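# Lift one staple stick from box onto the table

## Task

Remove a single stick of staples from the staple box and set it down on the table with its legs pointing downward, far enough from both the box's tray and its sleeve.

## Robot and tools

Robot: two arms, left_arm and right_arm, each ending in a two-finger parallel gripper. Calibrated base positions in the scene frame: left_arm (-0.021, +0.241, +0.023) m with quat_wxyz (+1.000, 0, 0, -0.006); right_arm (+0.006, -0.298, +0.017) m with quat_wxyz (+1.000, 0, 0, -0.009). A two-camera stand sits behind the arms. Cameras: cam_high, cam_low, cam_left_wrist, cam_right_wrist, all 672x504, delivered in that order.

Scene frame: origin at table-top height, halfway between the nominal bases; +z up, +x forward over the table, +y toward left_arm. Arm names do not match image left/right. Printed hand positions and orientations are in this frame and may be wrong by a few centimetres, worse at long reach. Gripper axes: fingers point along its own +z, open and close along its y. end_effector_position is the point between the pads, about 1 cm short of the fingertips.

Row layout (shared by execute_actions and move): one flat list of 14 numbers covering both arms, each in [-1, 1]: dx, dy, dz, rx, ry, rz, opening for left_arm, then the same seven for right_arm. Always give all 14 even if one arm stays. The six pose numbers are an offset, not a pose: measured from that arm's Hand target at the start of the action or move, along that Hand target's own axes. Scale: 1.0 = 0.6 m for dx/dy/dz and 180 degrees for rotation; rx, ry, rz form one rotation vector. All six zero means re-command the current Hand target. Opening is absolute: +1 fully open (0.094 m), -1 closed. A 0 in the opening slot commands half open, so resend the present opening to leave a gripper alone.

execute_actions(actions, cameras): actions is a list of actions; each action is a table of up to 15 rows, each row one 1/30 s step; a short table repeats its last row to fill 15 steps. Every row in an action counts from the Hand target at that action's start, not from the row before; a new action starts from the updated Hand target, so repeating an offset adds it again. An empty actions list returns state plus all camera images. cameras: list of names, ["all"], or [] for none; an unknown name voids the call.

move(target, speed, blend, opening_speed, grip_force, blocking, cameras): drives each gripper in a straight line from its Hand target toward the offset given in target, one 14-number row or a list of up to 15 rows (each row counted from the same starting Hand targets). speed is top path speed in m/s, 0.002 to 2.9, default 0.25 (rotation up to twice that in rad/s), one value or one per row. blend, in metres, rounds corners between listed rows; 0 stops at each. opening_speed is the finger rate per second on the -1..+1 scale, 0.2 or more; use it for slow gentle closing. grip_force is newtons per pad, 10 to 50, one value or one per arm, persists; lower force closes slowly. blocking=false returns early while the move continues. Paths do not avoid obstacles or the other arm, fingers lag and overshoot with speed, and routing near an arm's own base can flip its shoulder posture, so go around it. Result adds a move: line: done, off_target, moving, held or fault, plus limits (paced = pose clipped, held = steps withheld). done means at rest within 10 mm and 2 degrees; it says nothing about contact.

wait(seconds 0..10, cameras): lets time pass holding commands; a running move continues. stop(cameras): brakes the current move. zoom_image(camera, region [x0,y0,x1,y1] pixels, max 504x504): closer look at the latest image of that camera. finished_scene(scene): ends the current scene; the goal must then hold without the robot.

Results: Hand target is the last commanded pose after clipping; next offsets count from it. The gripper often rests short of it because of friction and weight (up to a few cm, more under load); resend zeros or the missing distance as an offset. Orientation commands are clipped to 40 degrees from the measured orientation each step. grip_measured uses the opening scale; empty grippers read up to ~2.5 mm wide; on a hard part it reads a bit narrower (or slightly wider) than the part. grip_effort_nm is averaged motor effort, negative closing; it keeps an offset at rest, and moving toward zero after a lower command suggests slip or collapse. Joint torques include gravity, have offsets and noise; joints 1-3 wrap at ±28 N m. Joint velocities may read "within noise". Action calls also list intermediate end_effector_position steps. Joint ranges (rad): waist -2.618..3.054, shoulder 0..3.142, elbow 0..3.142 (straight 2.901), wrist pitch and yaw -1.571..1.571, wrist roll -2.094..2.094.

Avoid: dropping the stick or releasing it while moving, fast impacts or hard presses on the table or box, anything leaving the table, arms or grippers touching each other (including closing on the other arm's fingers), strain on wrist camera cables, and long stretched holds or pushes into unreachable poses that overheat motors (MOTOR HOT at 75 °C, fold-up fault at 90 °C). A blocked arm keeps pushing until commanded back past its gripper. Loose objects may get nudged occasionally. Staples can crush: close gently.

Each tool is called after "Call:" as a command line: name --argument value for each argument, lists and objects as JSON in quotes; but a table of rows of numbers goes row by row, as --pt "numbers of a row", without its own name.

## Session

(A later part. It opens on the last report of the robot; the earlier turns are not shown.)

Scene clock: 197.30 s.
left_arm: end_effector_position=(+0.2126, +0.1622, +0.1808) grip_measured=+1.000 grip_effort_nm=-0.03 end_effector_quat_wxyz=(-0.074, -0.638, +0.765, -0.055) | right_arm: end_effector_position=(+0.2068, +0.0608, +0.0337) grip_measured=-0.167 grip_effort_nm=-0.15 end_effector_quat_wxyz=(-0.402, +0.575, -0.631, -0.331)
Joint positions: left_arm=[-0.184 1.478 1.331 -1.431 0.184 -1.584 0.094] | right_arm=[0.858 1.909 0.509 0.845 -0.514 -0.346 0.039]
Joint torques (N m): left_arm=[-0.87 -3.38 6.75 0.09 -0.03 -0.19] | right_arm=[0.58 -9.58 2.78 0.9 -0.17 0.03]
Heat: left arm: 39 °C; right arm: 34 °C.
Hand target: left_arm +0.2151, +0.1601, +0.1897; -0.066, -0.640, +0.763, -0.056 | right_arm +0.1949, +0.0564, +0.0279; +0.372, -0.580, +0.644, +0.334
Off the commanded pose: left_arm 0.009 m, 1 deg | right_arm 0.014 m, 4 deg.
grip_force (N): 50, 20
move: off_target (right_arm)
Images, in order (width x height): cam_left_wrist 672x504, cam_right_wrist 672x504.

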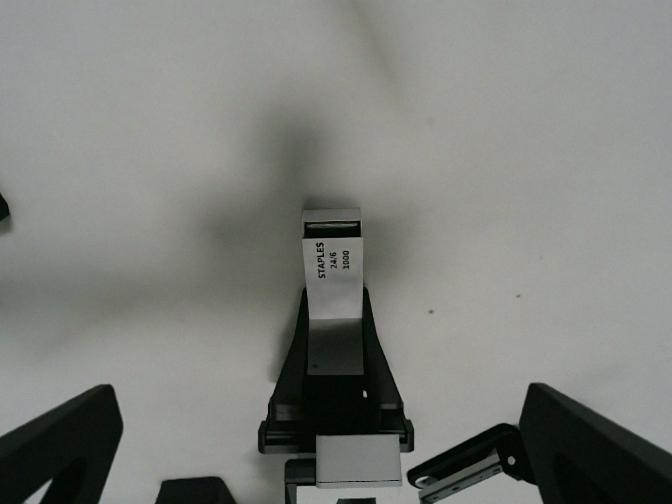

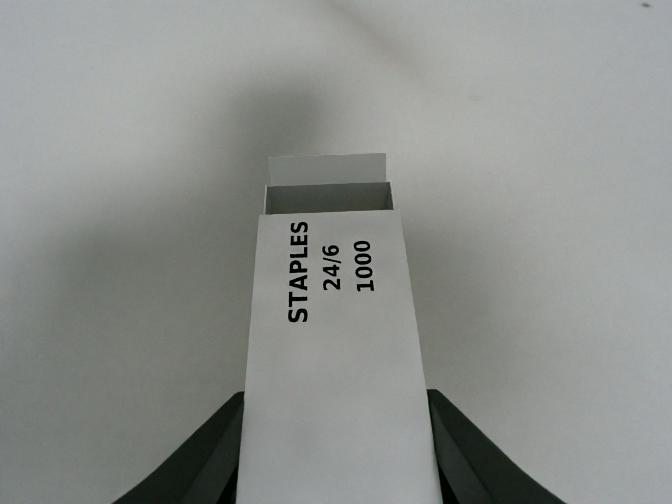

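Call:
move --target '[0.0347,-0.0063,0.158,0,0,0,0.6,0,0,0,0,0,0,-0.17]' --speed 0.15 --cameras '["all"]'

Call:
zoom_image --camera "cam_low" --region '[290, 100, 440, 220]'

Scene clock: 217.50 s.
left_arm: end_effector_position=(+0.2076, +0.1232, +0.1008) grip_measured=+0.602 grip_effort_nm=-0.15 end_effector_quat_wxyz=(-0.075, -0.632, +0.769, -0.051) | right_arm: end_effector_position=(+0.2068, +0.0608, +0.0337) grip_measured=-0.167 grip_effort_nm=-0.14 end_effector_quat_wxyz=(-0.402, +0.575, -0.631, -0.331)
Joint positions: left_arm=[-0.342 1.521 1.052 -1.089 0.181 -1.73 0.075] | right_arm=[0.858 1.909 0.509 0.845 -0.514 -0.346 0.039]
Joint torques (N m): left_arm=[-0.62 -4.07 3.64 0.56 -0.04 -0.16] | right_arm=[0.59 -9.58 2.78 0.91 -0.17 0.02]
Heat: left arm: 39 °C; right arm: 33 °C.
Hand target: left_arm +0.2125, +0.1231, +0.0999; -0.066, -0.640, +0.763, -0.056 | right_arm +0.1949, +0.0564, +0.0279; +0.372, -0.580, +0.644, +0.334
Off the commanded pose: left_arm 0.005 m, 2 deg | right_arm 0.014 m, 4 deg.
grip_force (N): 50, 20
move: off_target (right_arm)

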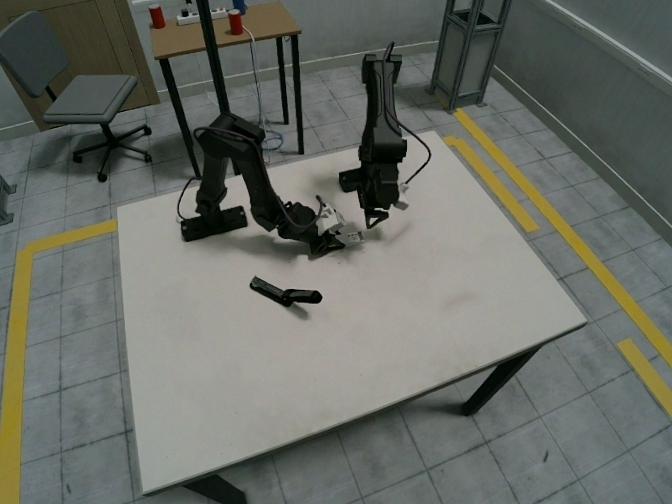

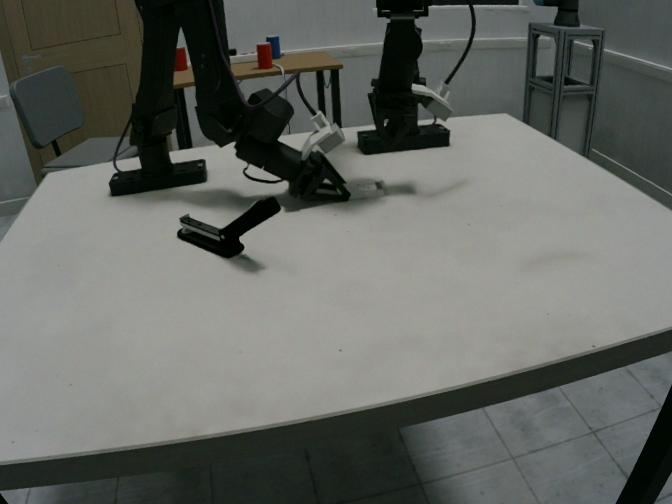

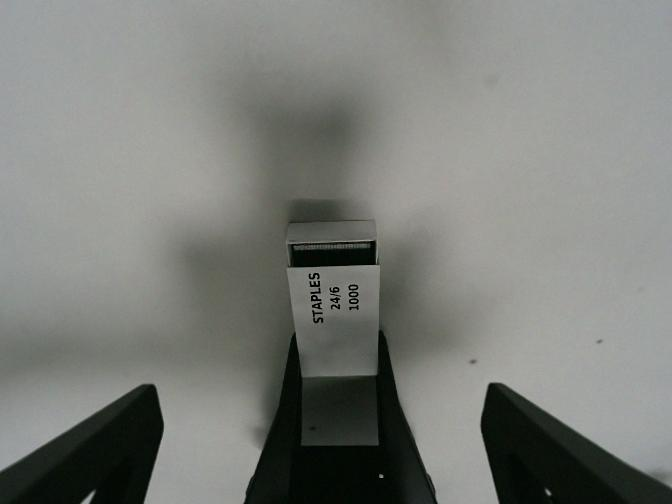

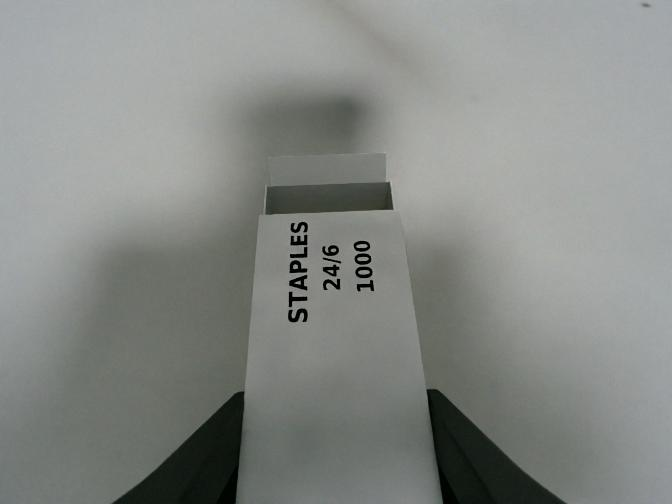

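Scaled by 3.360 from the camera's 672x504 image, which has a finer 960x720 frame.

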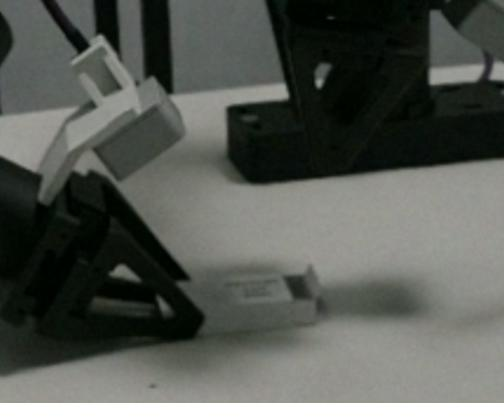

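Call:
move --target '[-0.001,-0.0112,0.1267,0,0,0,0.6,0,0,0,0,0,0,-0.17]' --speed 0.12 --cameras '["cam_low","cam_left_wrist","cam_right_wrist"]'

Call:
zoom_image --camera "cam_low" --region '[290, 100, 440, 220]'

Scene clock: 226.83 s.
left_arm: end_effector_position=(+0.2135, +0.1128, +0.0261) grip_measured=+0.602 grip_effort_nm=-0.15 end_effector_quat_wxyz=(-0.075, -0.637, +0.765, -0.052) | right_arm: end_effector_position=(+0.2068, +0.0608, +0.0337) grip_measured=-0.167 grip_effort_nm=-0.14 end_effector_quat_wxyz=(-0.402, +0.575, -0.631, -0.331)
Joint positions: left_arm=[-0.371 1.667 0.88 -0.764 0.181 -1.773 0.075] | right_arm=[0.858 1.909 0.509 0.845 -0.514 -0.346 0.039]
Joint torques (N m): left_arm=[-0.91 -4.53 3.26 0.6 -0.05 -0.18] | right_arm=[0.58 -9.58 2.78 0.91 -0.17 0.02]
Heat: left arm: 37 °C; right arm: 33 °C.
Hand target: left_arm +0.2170, +0.1096, +0.0249; -0.066, -0.640, +0.763, -0.056 | right_arm +0.1949, +0.0564, +0.0279; +0.372, -0.580, +0.644, +0.334
Off the commanded pose: left_arm 0.005 m, 1 deg | right_arm 0.014 m, 4 deg.
grip_force (N): 50, 20
move: off_target (right_arm)
Images, in order (width x height): cam_low 672x504, cam_left_wrist 672x504, cam_right_wrist 672x504.

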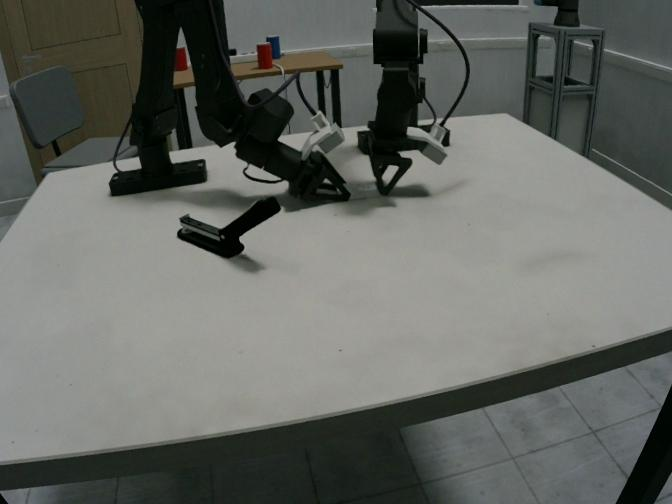

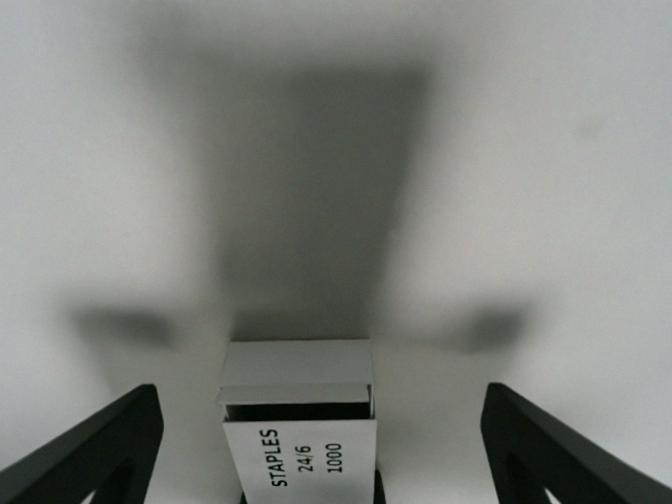

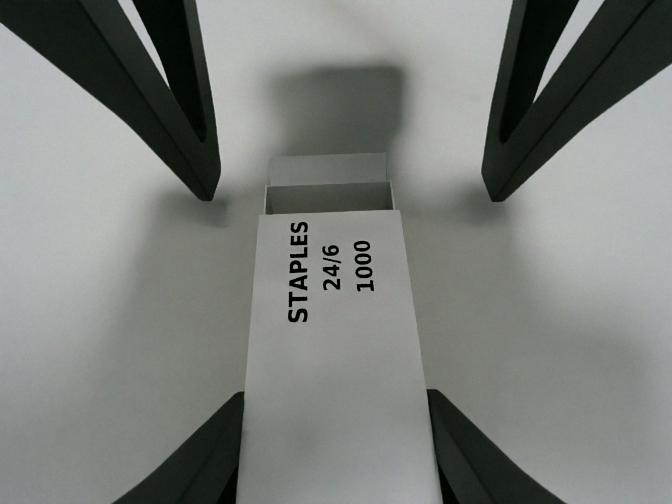

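Scaled by 3.360 from the camera's 672x504 image, which has a finer 960x720 frame.

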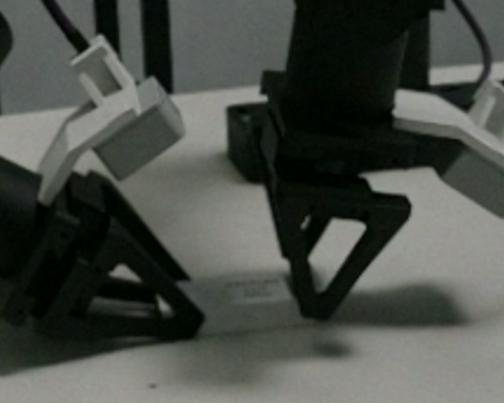

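Call:
move --target '[0,0.011,0.0155,0,0,0,0.6,0,0,0,0,0,0,-0.17]' --speed 0.1 --cameras '["cam_low","cam_left_wrist","cam_right_wrist"]'

Call:
zoom_image --camera "cam_low" --region '[290, 100, 440, 220]'

Scene clock: 232.10 s.
left_arm: end_effector_position=(+0.2073, +0.1121, +0.0170) grip_measured=+0.602 grip_effort_nm=-0.15 end_effector_quat_wxyz=(-0.074, -0.637, +0.765, -0.052) | right_arm: end_effector_position=(+0.2068, +0.0608, +0.0337) grip_measured=-0.167 grip_effort_nm=-0.15 end_effector_quat_wxyz=(-0.402, +0.575, -0.631, -0.331)
Joint positions: left_arm=[-0.383 1.667 0.837 -0.718 0.18 -1.785 0.075] | right_arm=[0.858 1.909 0.509 0.845 -0.514 -0.346 0.039]
Joint torques (N m): left_arm=[-0.81 -4.51 2.95 0.58 -0.02 -0.18] | right_arm=[0.57 -9.58 2.78 0.91 -0.17 0.02]
Heat: left arm: 37 °C; right arm: 33 °C.
Hand target: left_arm +0.2102, +0.1092, +0.0157; -0.066, -0.640, +0.763, -0.056 | right_arm +0.1949, +0.0564, +0.0279; +0.372, -0.580, +0.644, +0.334
Off the commanded pose: left_arm 0.004 m, 1 deg | right_arm 0.014 m, 4 deg.
grip_force (N): 50, 20
move: off_target (right_arm)
Images, in order (width x height): cam_low 672x504, cam_left_wrist 672x504, cam_right_wrist 672x504.

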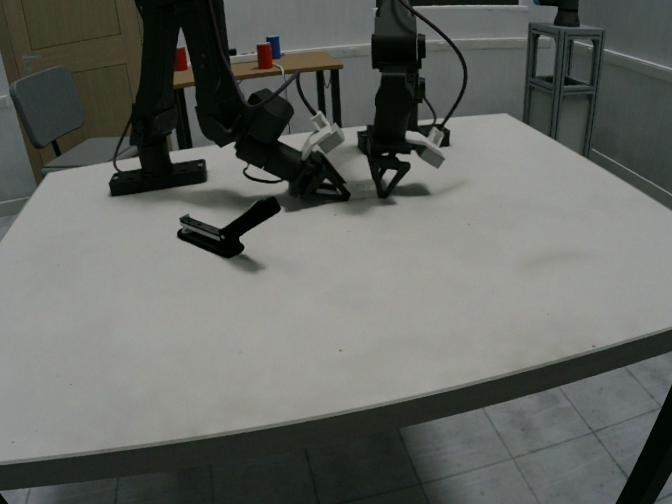

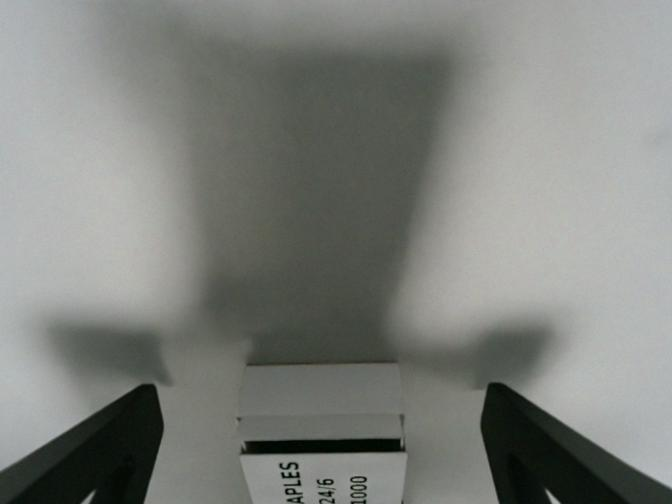

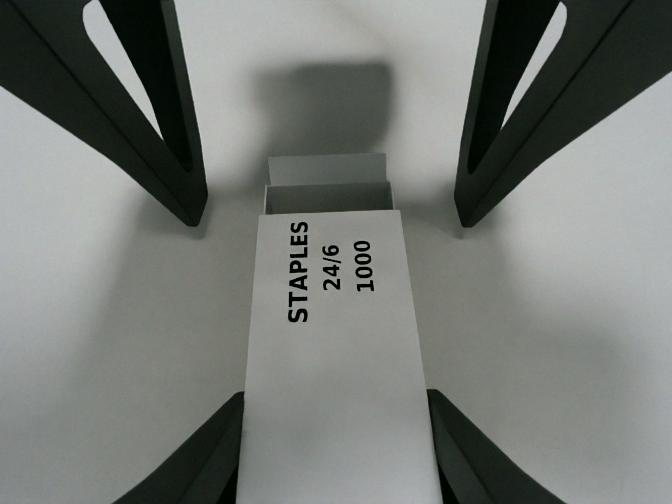

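Scaled by 3.360 from the camera's 672x504 image, which has a finer 960x720 frame.

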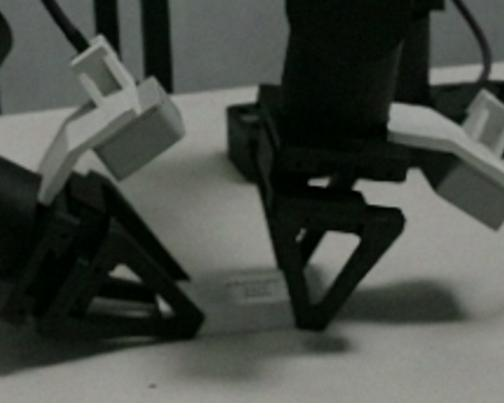

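Call:
move --target '[0,0,0,0,0,0,-0.26,0,0,0,0,0,0,-0.17]' --grip_force '[25,20]' --opening_speed 0.4 --cameras '["cam_left_wrist","cam_right_wrist"]'

Scene clock: 238.97 s.
left_arm: end_effector_position=(+0.2077, +0.1120, +0.0170) grip_measured=-0.232 grip_effort_nm=-0.59 end_effector_quat_wxyz=(-0.074, -0.638, +0.765, -0.052) | right_arm: end_effector_position=(+0.2068, +0.0608, +0.0337) grip_measured=-0.167 grip_effort_nm=-0.14 end_effector_quat_wxyz=(-0.402, +0.576, -0.631, -0.330)
Joint positions: left_arm=[-0.383 1.667 0.837 -0.716 0.18 -1.787 0.036] | right_arm=[0.858 1.909 0.509 0.845 -0.514 -0.348 0.039]
Joint torques (N m): left_arm=[-0.88 -4.44 2.95 0.59 -0.03 -0.17] | right_arm=[0.57 -9.58 2.78 0.91 -0.17 0.02]
Heat: left arm: 36 °C; right arm: 33 °C.
Hand target: left_arm +0.2102, +0.1092, +0.0157; -0.066, -0.640, +0.763, -0.056 | right_arm +0.1949, +0.0564, +0.0279; +0.372, -0.580, +0.644, +0.334
Off the commanded pose: left_arm 0.004 m, 1 deg | right_arm 0.014 m, 4 deg.
grip_force (N): 25, 20
move: off_target (right_arm)
Images, in order (width x height): cam_left_wrist 672x504, cam_right_wrist 672x504.

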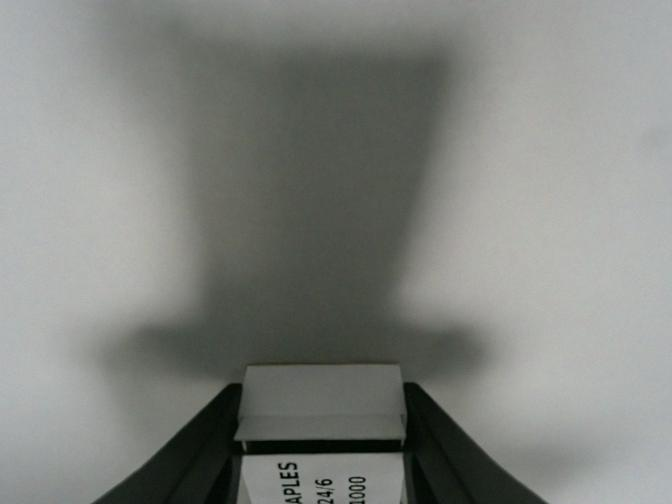

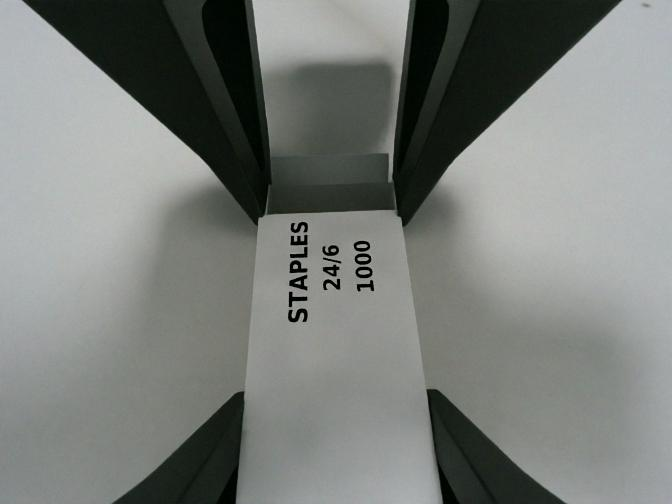

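Call:
move --target '[-0.0892,0.0017,-0.019,0,0,0,-0.26,0,0,0,0,0,0,-0.17]' --speed 0.06 --cameras '["cam_low","cam_left_wrist","cam_right_wrist"]'

Scene clock: 243.80 s.
left_arm: end_effector_position=(+0.2197, +0.1493, +0.0163) grip_measured=-0.232 grip_effort_nm=-0.59 end_effector_quat_wxyz=(-0.087, -0.641, +0.759, -0.071) | right_arm: end_effector_position=(+0.2068, +0.0608, +0.0337) grip_measured=-0.168 grip_effort_nm=-0.11 end_effector_quat_wxyz=(-0.402, +0.575, -0.631, -0.331)
Joint positions: left_arm=[-0.201 1.667 0.826 -0.724 0.224 -1.615 0.036] | right_arm=[0.858 1.909 0.509 0.845 -0.514 -0.346 0.039]
Joint torques (N m): left_arm=[1.13 -6.06 2.63 0.18 -0.29 0.14] | right_arm=[0.58 -9.58 2.78 0.91 -0.17 0.02]
Heat: left arm: 36 °C; right arm: 33 °C.
Hand target: left_arm +0.2187, +0.1632, +0.0177; -0.066, -0.640, +0.763, -0.056 | right_arm +0.1949, +0.0564, +0.0279; +0.372, -0.580, +0.644, +0.334
Off the commanded pose: left_arm 0.014 m, 3 deg | right_arm 0.014 m, 4 deg.
grip_force (N): 25, 20
move: off_target (left_arm, right_arm)
Images, in order (width x height): cam_low 672x504, cam_left_wrist 672x504, cam_right_wrist 672x504.

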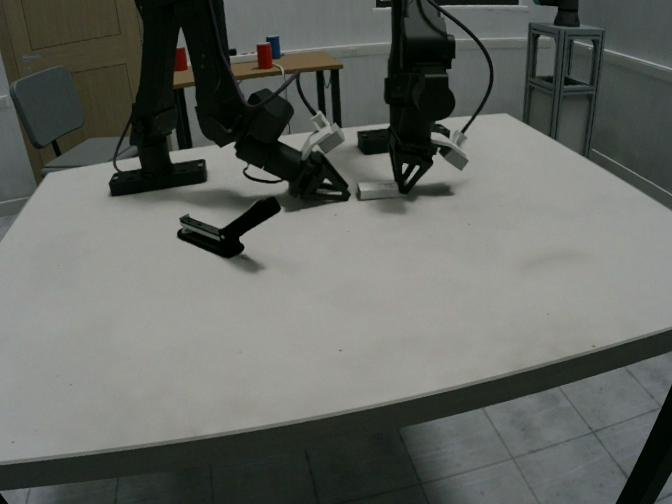

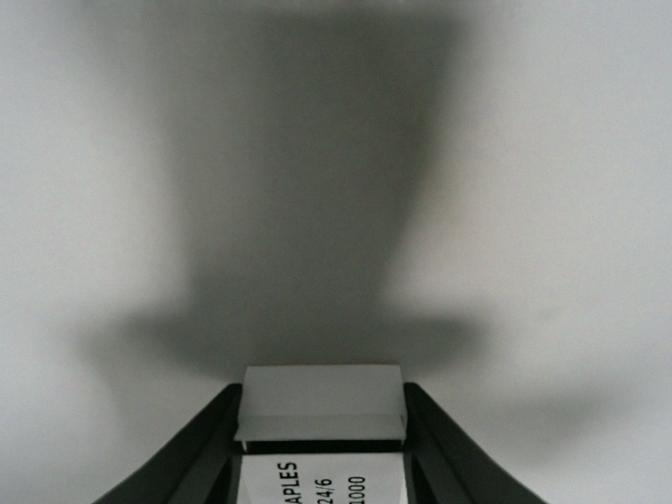

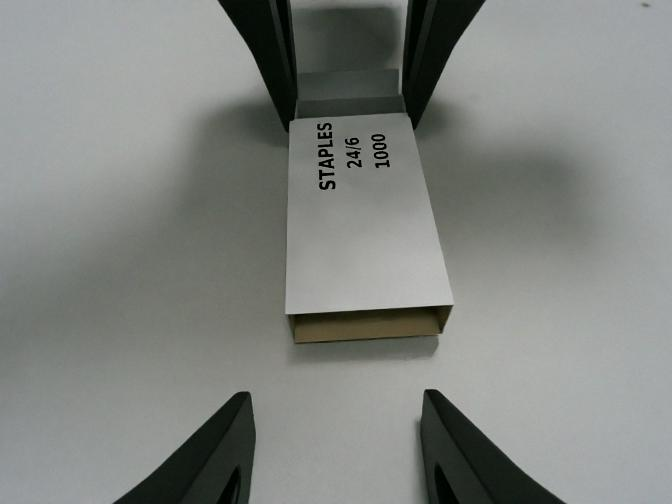

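Call:
move --pt "0 0 0 0 0 0 -0.26 0 0 0 0 0 0 0.4" --pt "0 0 0 0 0 0 -0.26 -0.0262 -0.0158 0.0449 0 0 0 0.4" --speed 0.08 --grip_force '[25,45]' --cameras '["cam_low","cam_right_wrist"]'

Call:
zoom_image --camera "cam_low" --region '[290, 100, 440, 220]'

Scene clock: 253.03 s.
left_arm: end_effector_position=(+0.2197, +0.1493, +0.0163) grip_measured=-0.232 grip_effort_nm=-0.59 end_effector_quat_wxyz=(-0.087, -0.641, +0.760, -0.071) | right_arm: end_effector_position=(+0.2098, +0.0824, +0.0375) grip_measured=+0.398 grip_effort_nm=0.13 end_effector_quat_wxyz=(-0.392, +0.580, -0.631, -0.333)
Joint positions: left_arm=[-0.201 1.667 0.826 -0.724 0.224 -1.614 0.036] | right_arm=[0.893 1.928 0.601 0.762 -0.497 -0.333 0.066]
Joint torques (N m): left_arm=[1.11 -6.19 2.65 0.2 -0.28 0.12] | right_arm=[0.46 -5.67 6.05 1.22 -0.04 0.08]
Heat: left arm: 35 °C; right arm: 33 °C.
Hand target: left_arm +0.2187, +0.1632, +0.0177; -0.066, -0.640, +0.763, -0.056 | right_arm +0.2076, +0.0865, +0.0280; -0.372, +0.580, -0.644, -0.334
Off the commanded pose: left_arm 0.014 m, 3 deg | right_arm 0.011 m, 3 deg.
grip_force (N): 25, 45
move: off_target (left_arm, right_arm)
Images, in order (width x height): cam_low 672x504, cam_right_wrist 672x504.

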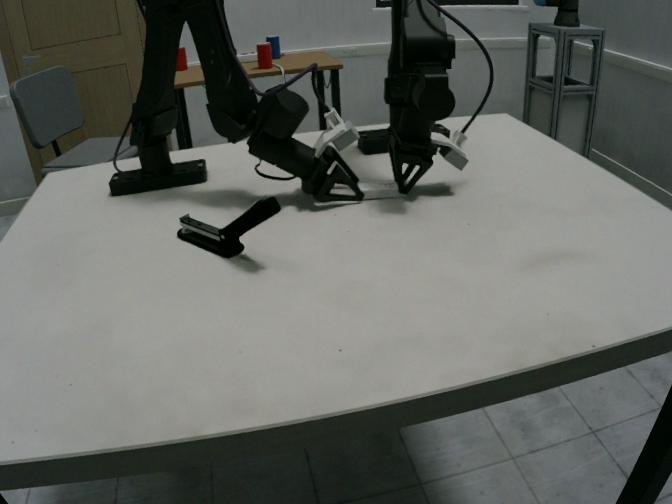

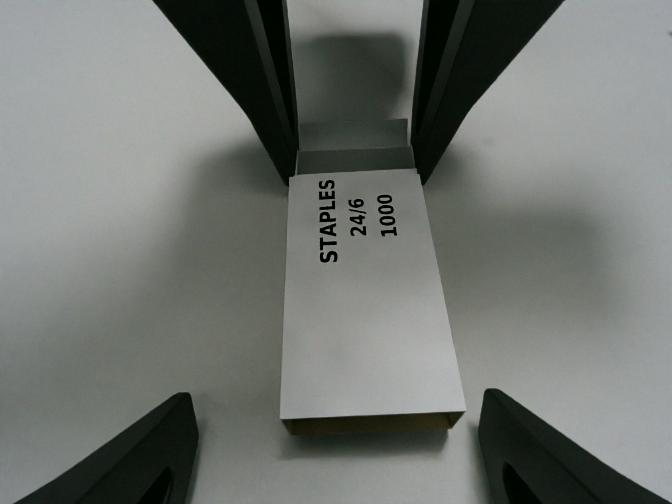

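Scaled by 3.360 from the camera's 672x504 image, which has a finer 960x720 frame.

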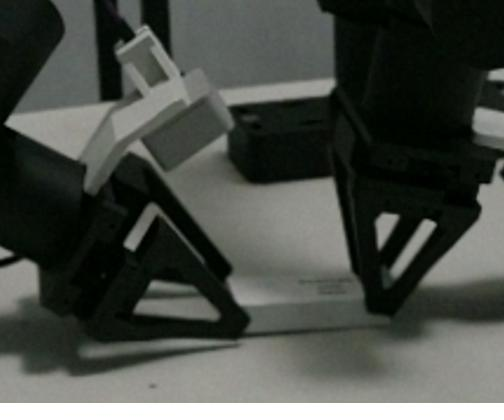

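Call:
move --target '[0,0,0,0,0,0,-0.26,-0.0097,-0.0142,0.0233,0.0144,0,0.0084,0.4]' --speed 0.08 --cameras '["cam_right_wrist"]'

Scene clock: 257.43 s.
left_arm: end_effector_position=(+0.2197, +0.1493, +0.0163) grip_measured=-0.232 grip_effort_nm=-0.59 end_effector_quat_wxyz=(-0.087, -0.641, +0.760, -0.071) | right_arm: end_effector_position=(+0.2183, +0.0966, +0.0354) grip_measured=+0.398 grip_effort_nm=0.13 end_effector_quat_wxyz=(+0.397, -0.565, +0.646, +0.325)
Joint positions: left_arm=[-0.201 1.667 0.826 -0.724 0.224 -1.614 0.036] | right_arm=[0.921 1.967 0.655 0.762 -0.438 -0.287 0.066]
Joint torques (N m): left_arm=[1.16 -6.16 2.61 0.21 -0.26 0.13] | right_arm=[0.44 -5.91 6.02 1.36 0.03 0.1]
Heat: left arm: 35 °C; right arm: 33 °C.
Hand target: left_arm +0.2187, +0.1632, +0.0177; -0.066, -0.640, +0.763, -0.056 | right_arm +0.2177, +0.1005, +0.0261; +0.380, -0.563, +0.659, +0.324
Off the commanded pose: left_arm 0.014 m, 3 deg | right_arm 0.010 m, 2 deg.
grip_force (N): 25, 45
move: off_target (left_arm)
Images, in order (width x height): cam_right_wrist 672x504.

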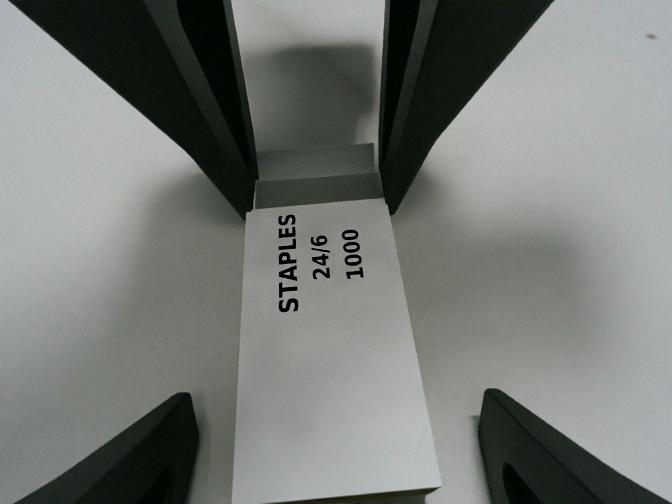

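Call:
move --target '[0,0,0,0,0,0,-0.26,0,0,0,0,0,0,-0.26]' --opening_speed 0.4 --cameras '["cam_right_wrist","cam_left_wrist"]'

Scene clock: 260.97 s.
left_arm: end_effector_position=(+0.2197, +0.1493, +0.0163) grip_measured=-0.232 grip_effort_nm=-0.59 end_effector_quat_wxyz=(-0.087, -0.641, +0.760, -0.071) | right_arm: end_effector_position=(+0.2181, +0.0970, +0.0352) grip_measured=-0.213 grip_effort_nm=-0.93 end_effector_quat_wxyz=(+0.397, -0.565, +0.647, +0.324)
Joint positions: left_arm=[-0.201 1.667 0.826 -0.724 0.224 -1.614 0.036] | right_arm=[0.924 1.967 0.655 0.762 -0.431 -0.285 0.037]
Joint torques (N m): left_arm=[1.16 -6.13 2.55 0.19 -0.26 0.15] | right_arm=[0.44 -5.93 6.05 1.37 -0.02 0.09]
Heat: left arm: 35 °C; right arm: 33 °C.
Hand target: left_arm +0.2187, +0.1632, +0.0177; -0.066, -0.640, +0.763, -0.056 | right_arm +0.2177, +0.1005, +0.0261; +0.380, -0.563, +0.659, +0.324
Off the commanded pose: left_arm 0.014 m, 3 deg | right_arm 0.010 m, 2 deg.
grip_force (N): 25, 45
move: off_target (left_arm)
Images, in order (width x height): cam_left_wrist 672x504, cam_right_wrist 672x504.

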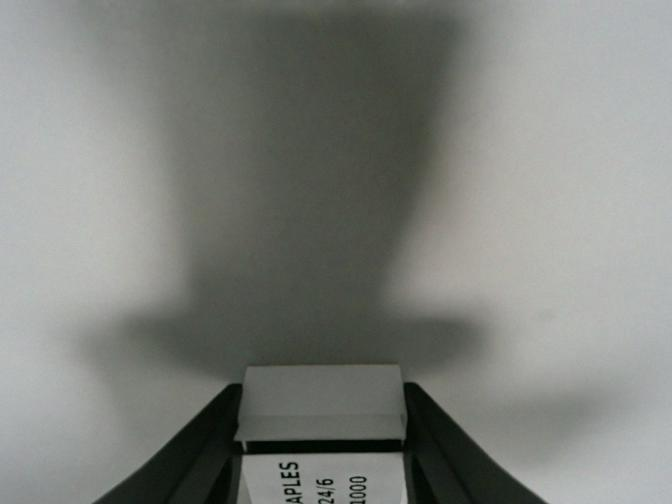

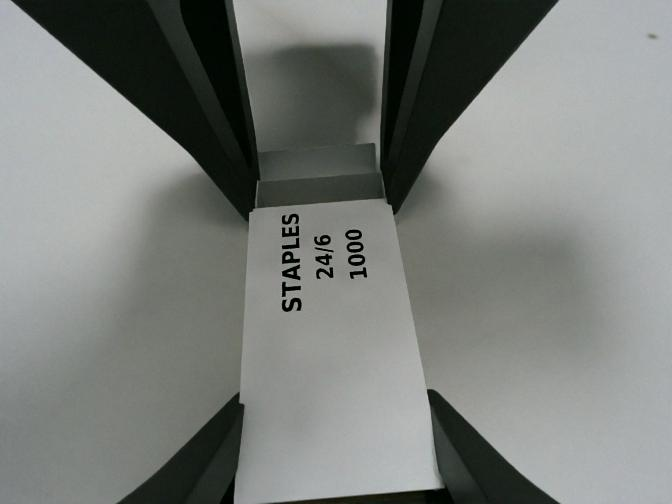

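Call:
move --pt "0.02 -0.0117 0.0035 0 0 0 -0.26 0 0 0 0 0 0 -0.26" --pt "0.02 -0.0117 0.0035 0 0 0 0.0 0 0 0 0 0 0 -0.26" --grip_force '[35,45]' --speed 0.08 --cameras '["cam_right_wrist","cam_left_wrist"]'

Scene clock: 266.80 s.
left_arm: end_effector_position=(+0.2205, +0.1523, +0.0151) grip_measured=-0.002 grip_effort_nm=0.11 end_effector_quat_wxyz=(-0.072, -0.638, +0.765, -0.058) | right_arm: end_effector_position=(+0.2181, +0.0970, +0.0352) grip_measured=-0.213 grip_effort_nm=-0.93 end_effector_quat_wxyz=(+0.397, -0.565, +0.647, +0.324)
Joint positions: left_arm=[-0.216 1.668 0.829 -0.726 0.184 -1.618 0.047] | right_arm=[0.924 1.967 0.655 0.762 -0.431 -0.285 0.037]
Joint torques (N m): left_arm=[-0.77 -4.49 4.36 0.28 -0.03 -0.14] | right_arm=[0.46 -5.9 6.06 1.36 -0.02 0.09]
Heat: left arm: 35 °C; right arm: 33 °C.
Hand target: left_arm +0.2235, +0.1500, +0.0177; -0.066, -0.640, +0.763, -0.056 | right_arm +0.2177, +0.1005, +0.0261; +0.380, -0.563, +0.659, +0.324
Off the commanded pose: left_arm 0.005 m, 1 deg | right_arm 0.010 m, 2 deg.
grip_force (N): 35, 45
move: done
Images, in order (width x height): cam_left_wrist 672x504, cam_right_wrist 672x504.

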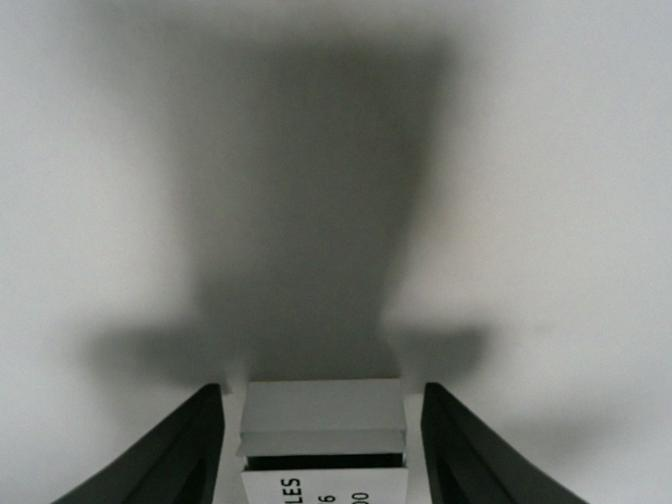

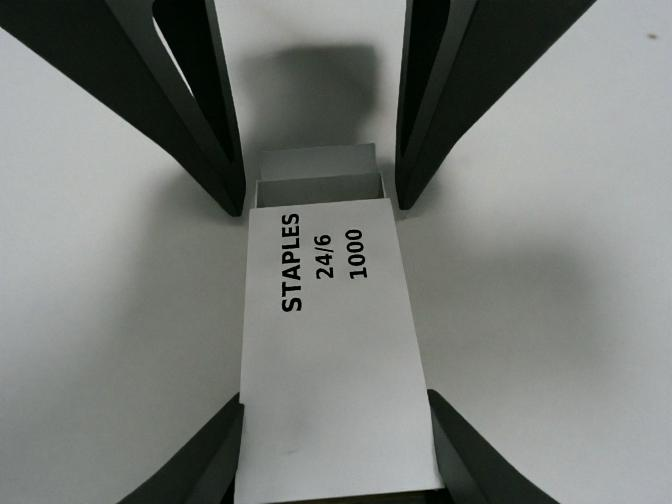

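Call:
move --pt "-0.0048 0.0008 -0.0008 0 0 0 0.0 0 0 0 0 0 0 -0.26" --pt "-0.0048 0.0008 -0.0008 0 0 0 -0.28 0 0 0 0 0 0 -0.26" --pt "-0.0958 0.0028 -0.0183 0 0 0 -0.28 0 0 0 0 0 0 -0.26" --speed 0.05 --cameras '["cam_right_wrist","cam_left_wrist","cam_low"]'

Scene clock: 274.97 s.
left_arm: end_effector_position=(+0.2178, +0.1692, +0.0215) grip_measured=-0.241 grip_effort_nm=-0.78 end_effector_quat_wxyz=(-0.126, -0.635, +0.756, -0.101) | right_arm: end_effector_position=(+0.2144, +0.1108, +0.0450) grip_measured=-0.216 grip_effort_nm=-0.93 end_effector_quat_wxyz=(+0.404, -0.567, +0.637, +0.332)
Joint positions: left_arm=[-0.055 1.668 0.829 -0.776 0.321 -1.456 0.036] | right_arm=[0.952 1.967 0.685 0.762 -0.425 -0.271 0.037]
Joint torques (N m): left_arm=[4.41 -3.84 5.79 0.09 -1.05 0.32] | right_arm=[-1.02 -6.32 3.62 1.37 -0.08 0.06]
Heat: left arm: 35 °C; right arm: 33 °C.
Hand target: left_arm +0.2320, +0.2079, +0.0186; -0.066, -0.640, +0.763, -0.056 | right_arm +0.2177, +0.1005, +0.0261; +0.380, -0.563, +0.659, +0.324
Off the commanded pose: left_arm 0.041 m, 9 deg | right_arm 0.022 m, 4 deg.
grip_force (N): 35, 45
move: off_target (left_arm, right_arm)
Images, in order (width x height): cam_low 672x504, cam_left_wrist 672x504, cam_right_wrist 672x504.

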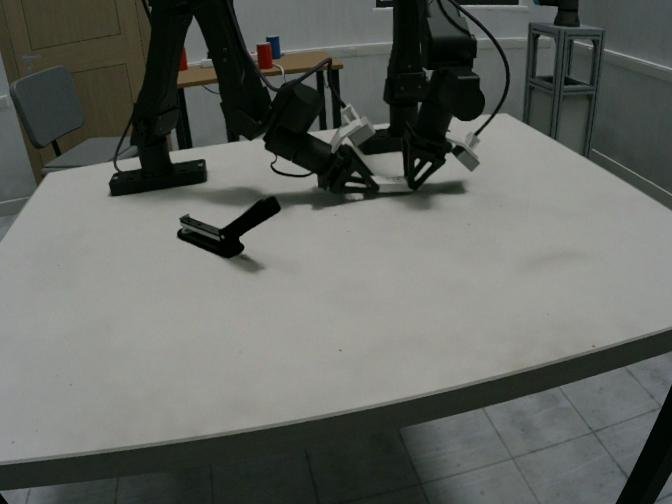

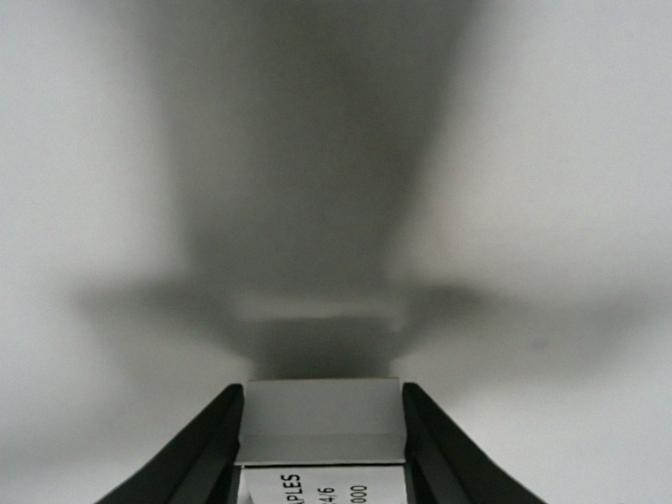

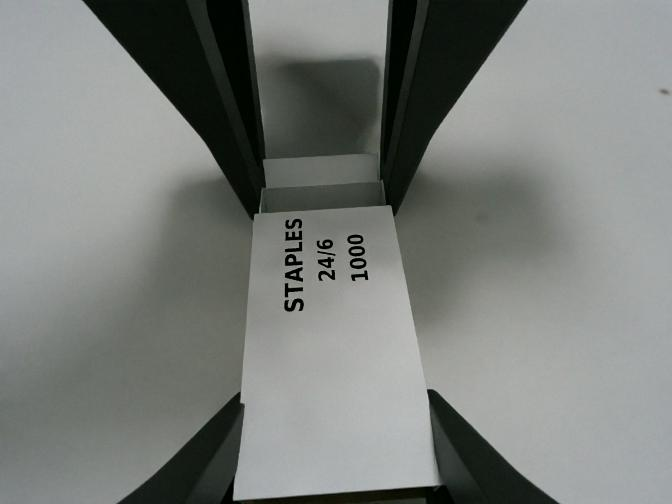

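Call:
zoom_image --camera "cam_right_wrist" --region '[220, 130, 430, 260]'

Call:
zoom_image --camera "cam_left_wrist" --region '[200, 360, 450, 504]'

Call:
zoom_image --camera "cam_low" --region '[350, 120, 450, 220]'

Scaled by 2.400 from the camera's 672x504 image, which has a finer 960x720 frame.

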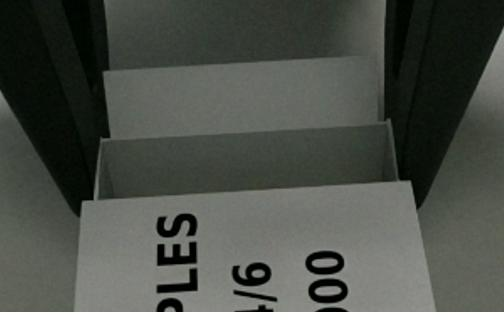

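Scaled by 2.016 from the camera's 672x504 image, which has a finer 960x720 frame.

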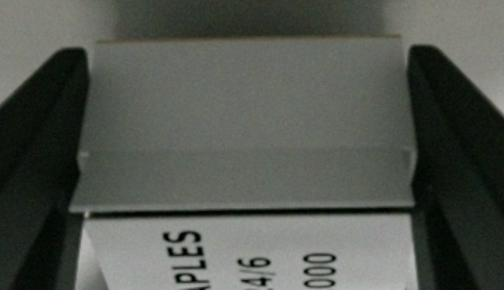

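Scaled by 5.040 from the camera's 672x504 image, which has a finer 960x720 frame.

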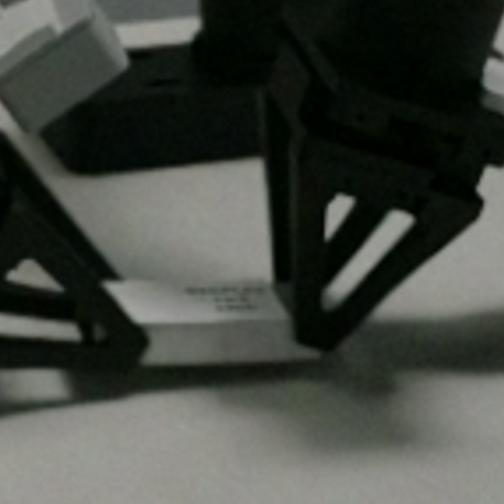

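Call:
move --target '[0.0852,0.0015,0.015,0,0,0,-0.28,0,0,0,0,0,0,-0.26]' --speed 0.05 --cameras '["cam_right_wrist","cam_left_wrist","cam_low"]'

Call:
zoom_image --camera "cam_low" --region '[350, 120, 450, 220]'

Scene clock: 286.50 s.
left_arm: end_effector_position=(+0.2178, +0.1607, +0.0151) grip_measured=-0.241 grip_effort_nm=-0.77 end_effector_quat_wxyz=(-0.076, -0.639, +0.764, -0.051) | right_arm: end_effector_position=(+0.2150, +0.1059, +0.0370) grip_measured=-0.216 grip_effort_nm=-0.93 end_effector_quat_wxyz=(+0.394, -0.565, +0.646, +0.329)
Joint positions: left_arm=[-0.187 1.668 0.829 -0.747 0.183 -1.589 0.036] | right_arm=[0.944 1.975 0.681 0.747 -0.425 -0.27 0.037]
Joint torques (N m): left_arm=[-1.25 -5.24 3.71 0.36 0.01 -0.2] | right_arm=[-0.54 -6.68 4.04 1.5 -0.1 -0.01]
Heat: left arm: 35 °C; right arm: 33 °C.
Hand target: left_arm +0.2221, +0.1569, +0.0186; -0.066, -0.640, +0.763, -0.056 | right_arm +0.2177, +0.1005, +0.0261; +0.380, -0.563, +0.659, +0.324
Off the commanded pose: left_arm 0.007 m, 1 deg | right_arm 0.013 m, 2 deg.
grip_force (N): 35, 45
move: off_target (right_arm)
Images, in order (width x height): cam_low 672x504, cam_left_wrist 672x504, cam_right_wrist 672x504.

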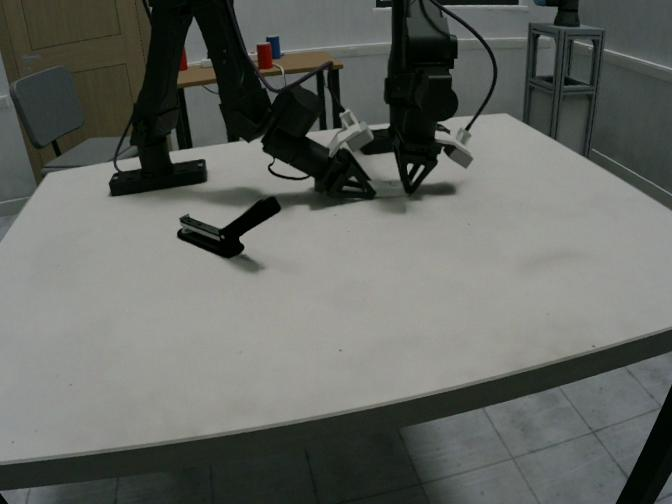

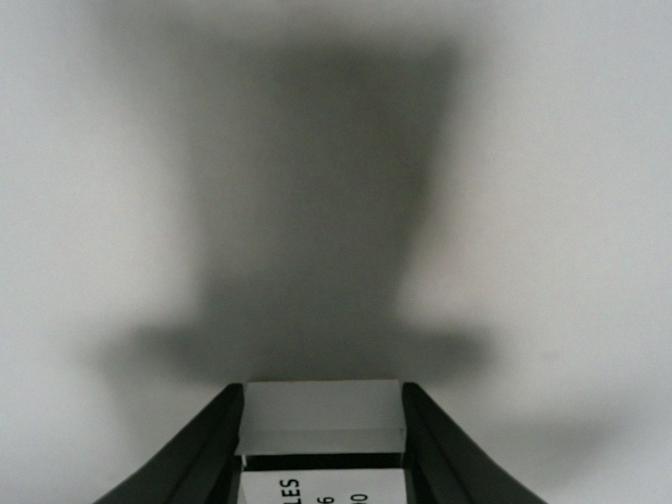

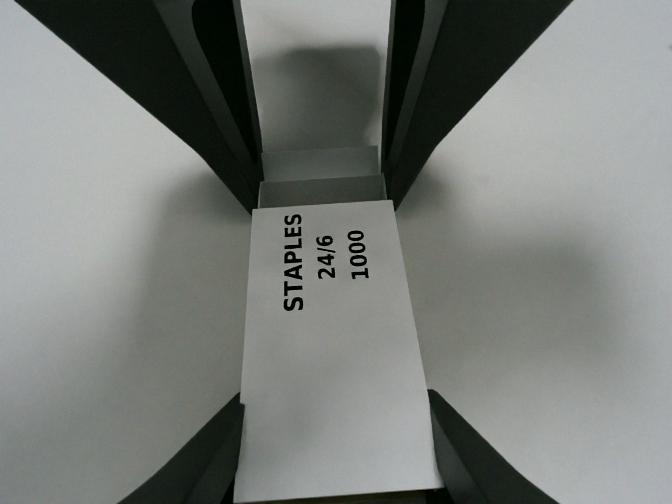

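Scaled by 5.040 from the camera's 672x504 image, which has a finer 960x720 frame.

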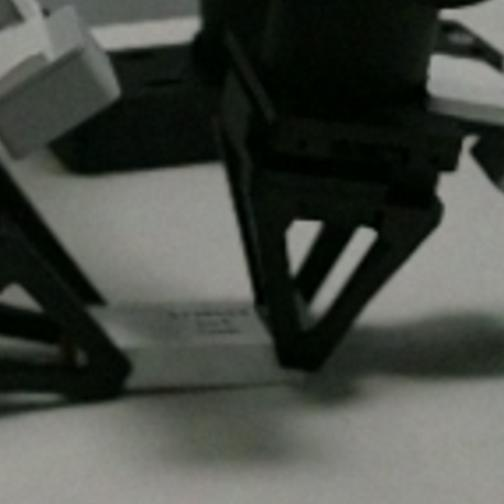

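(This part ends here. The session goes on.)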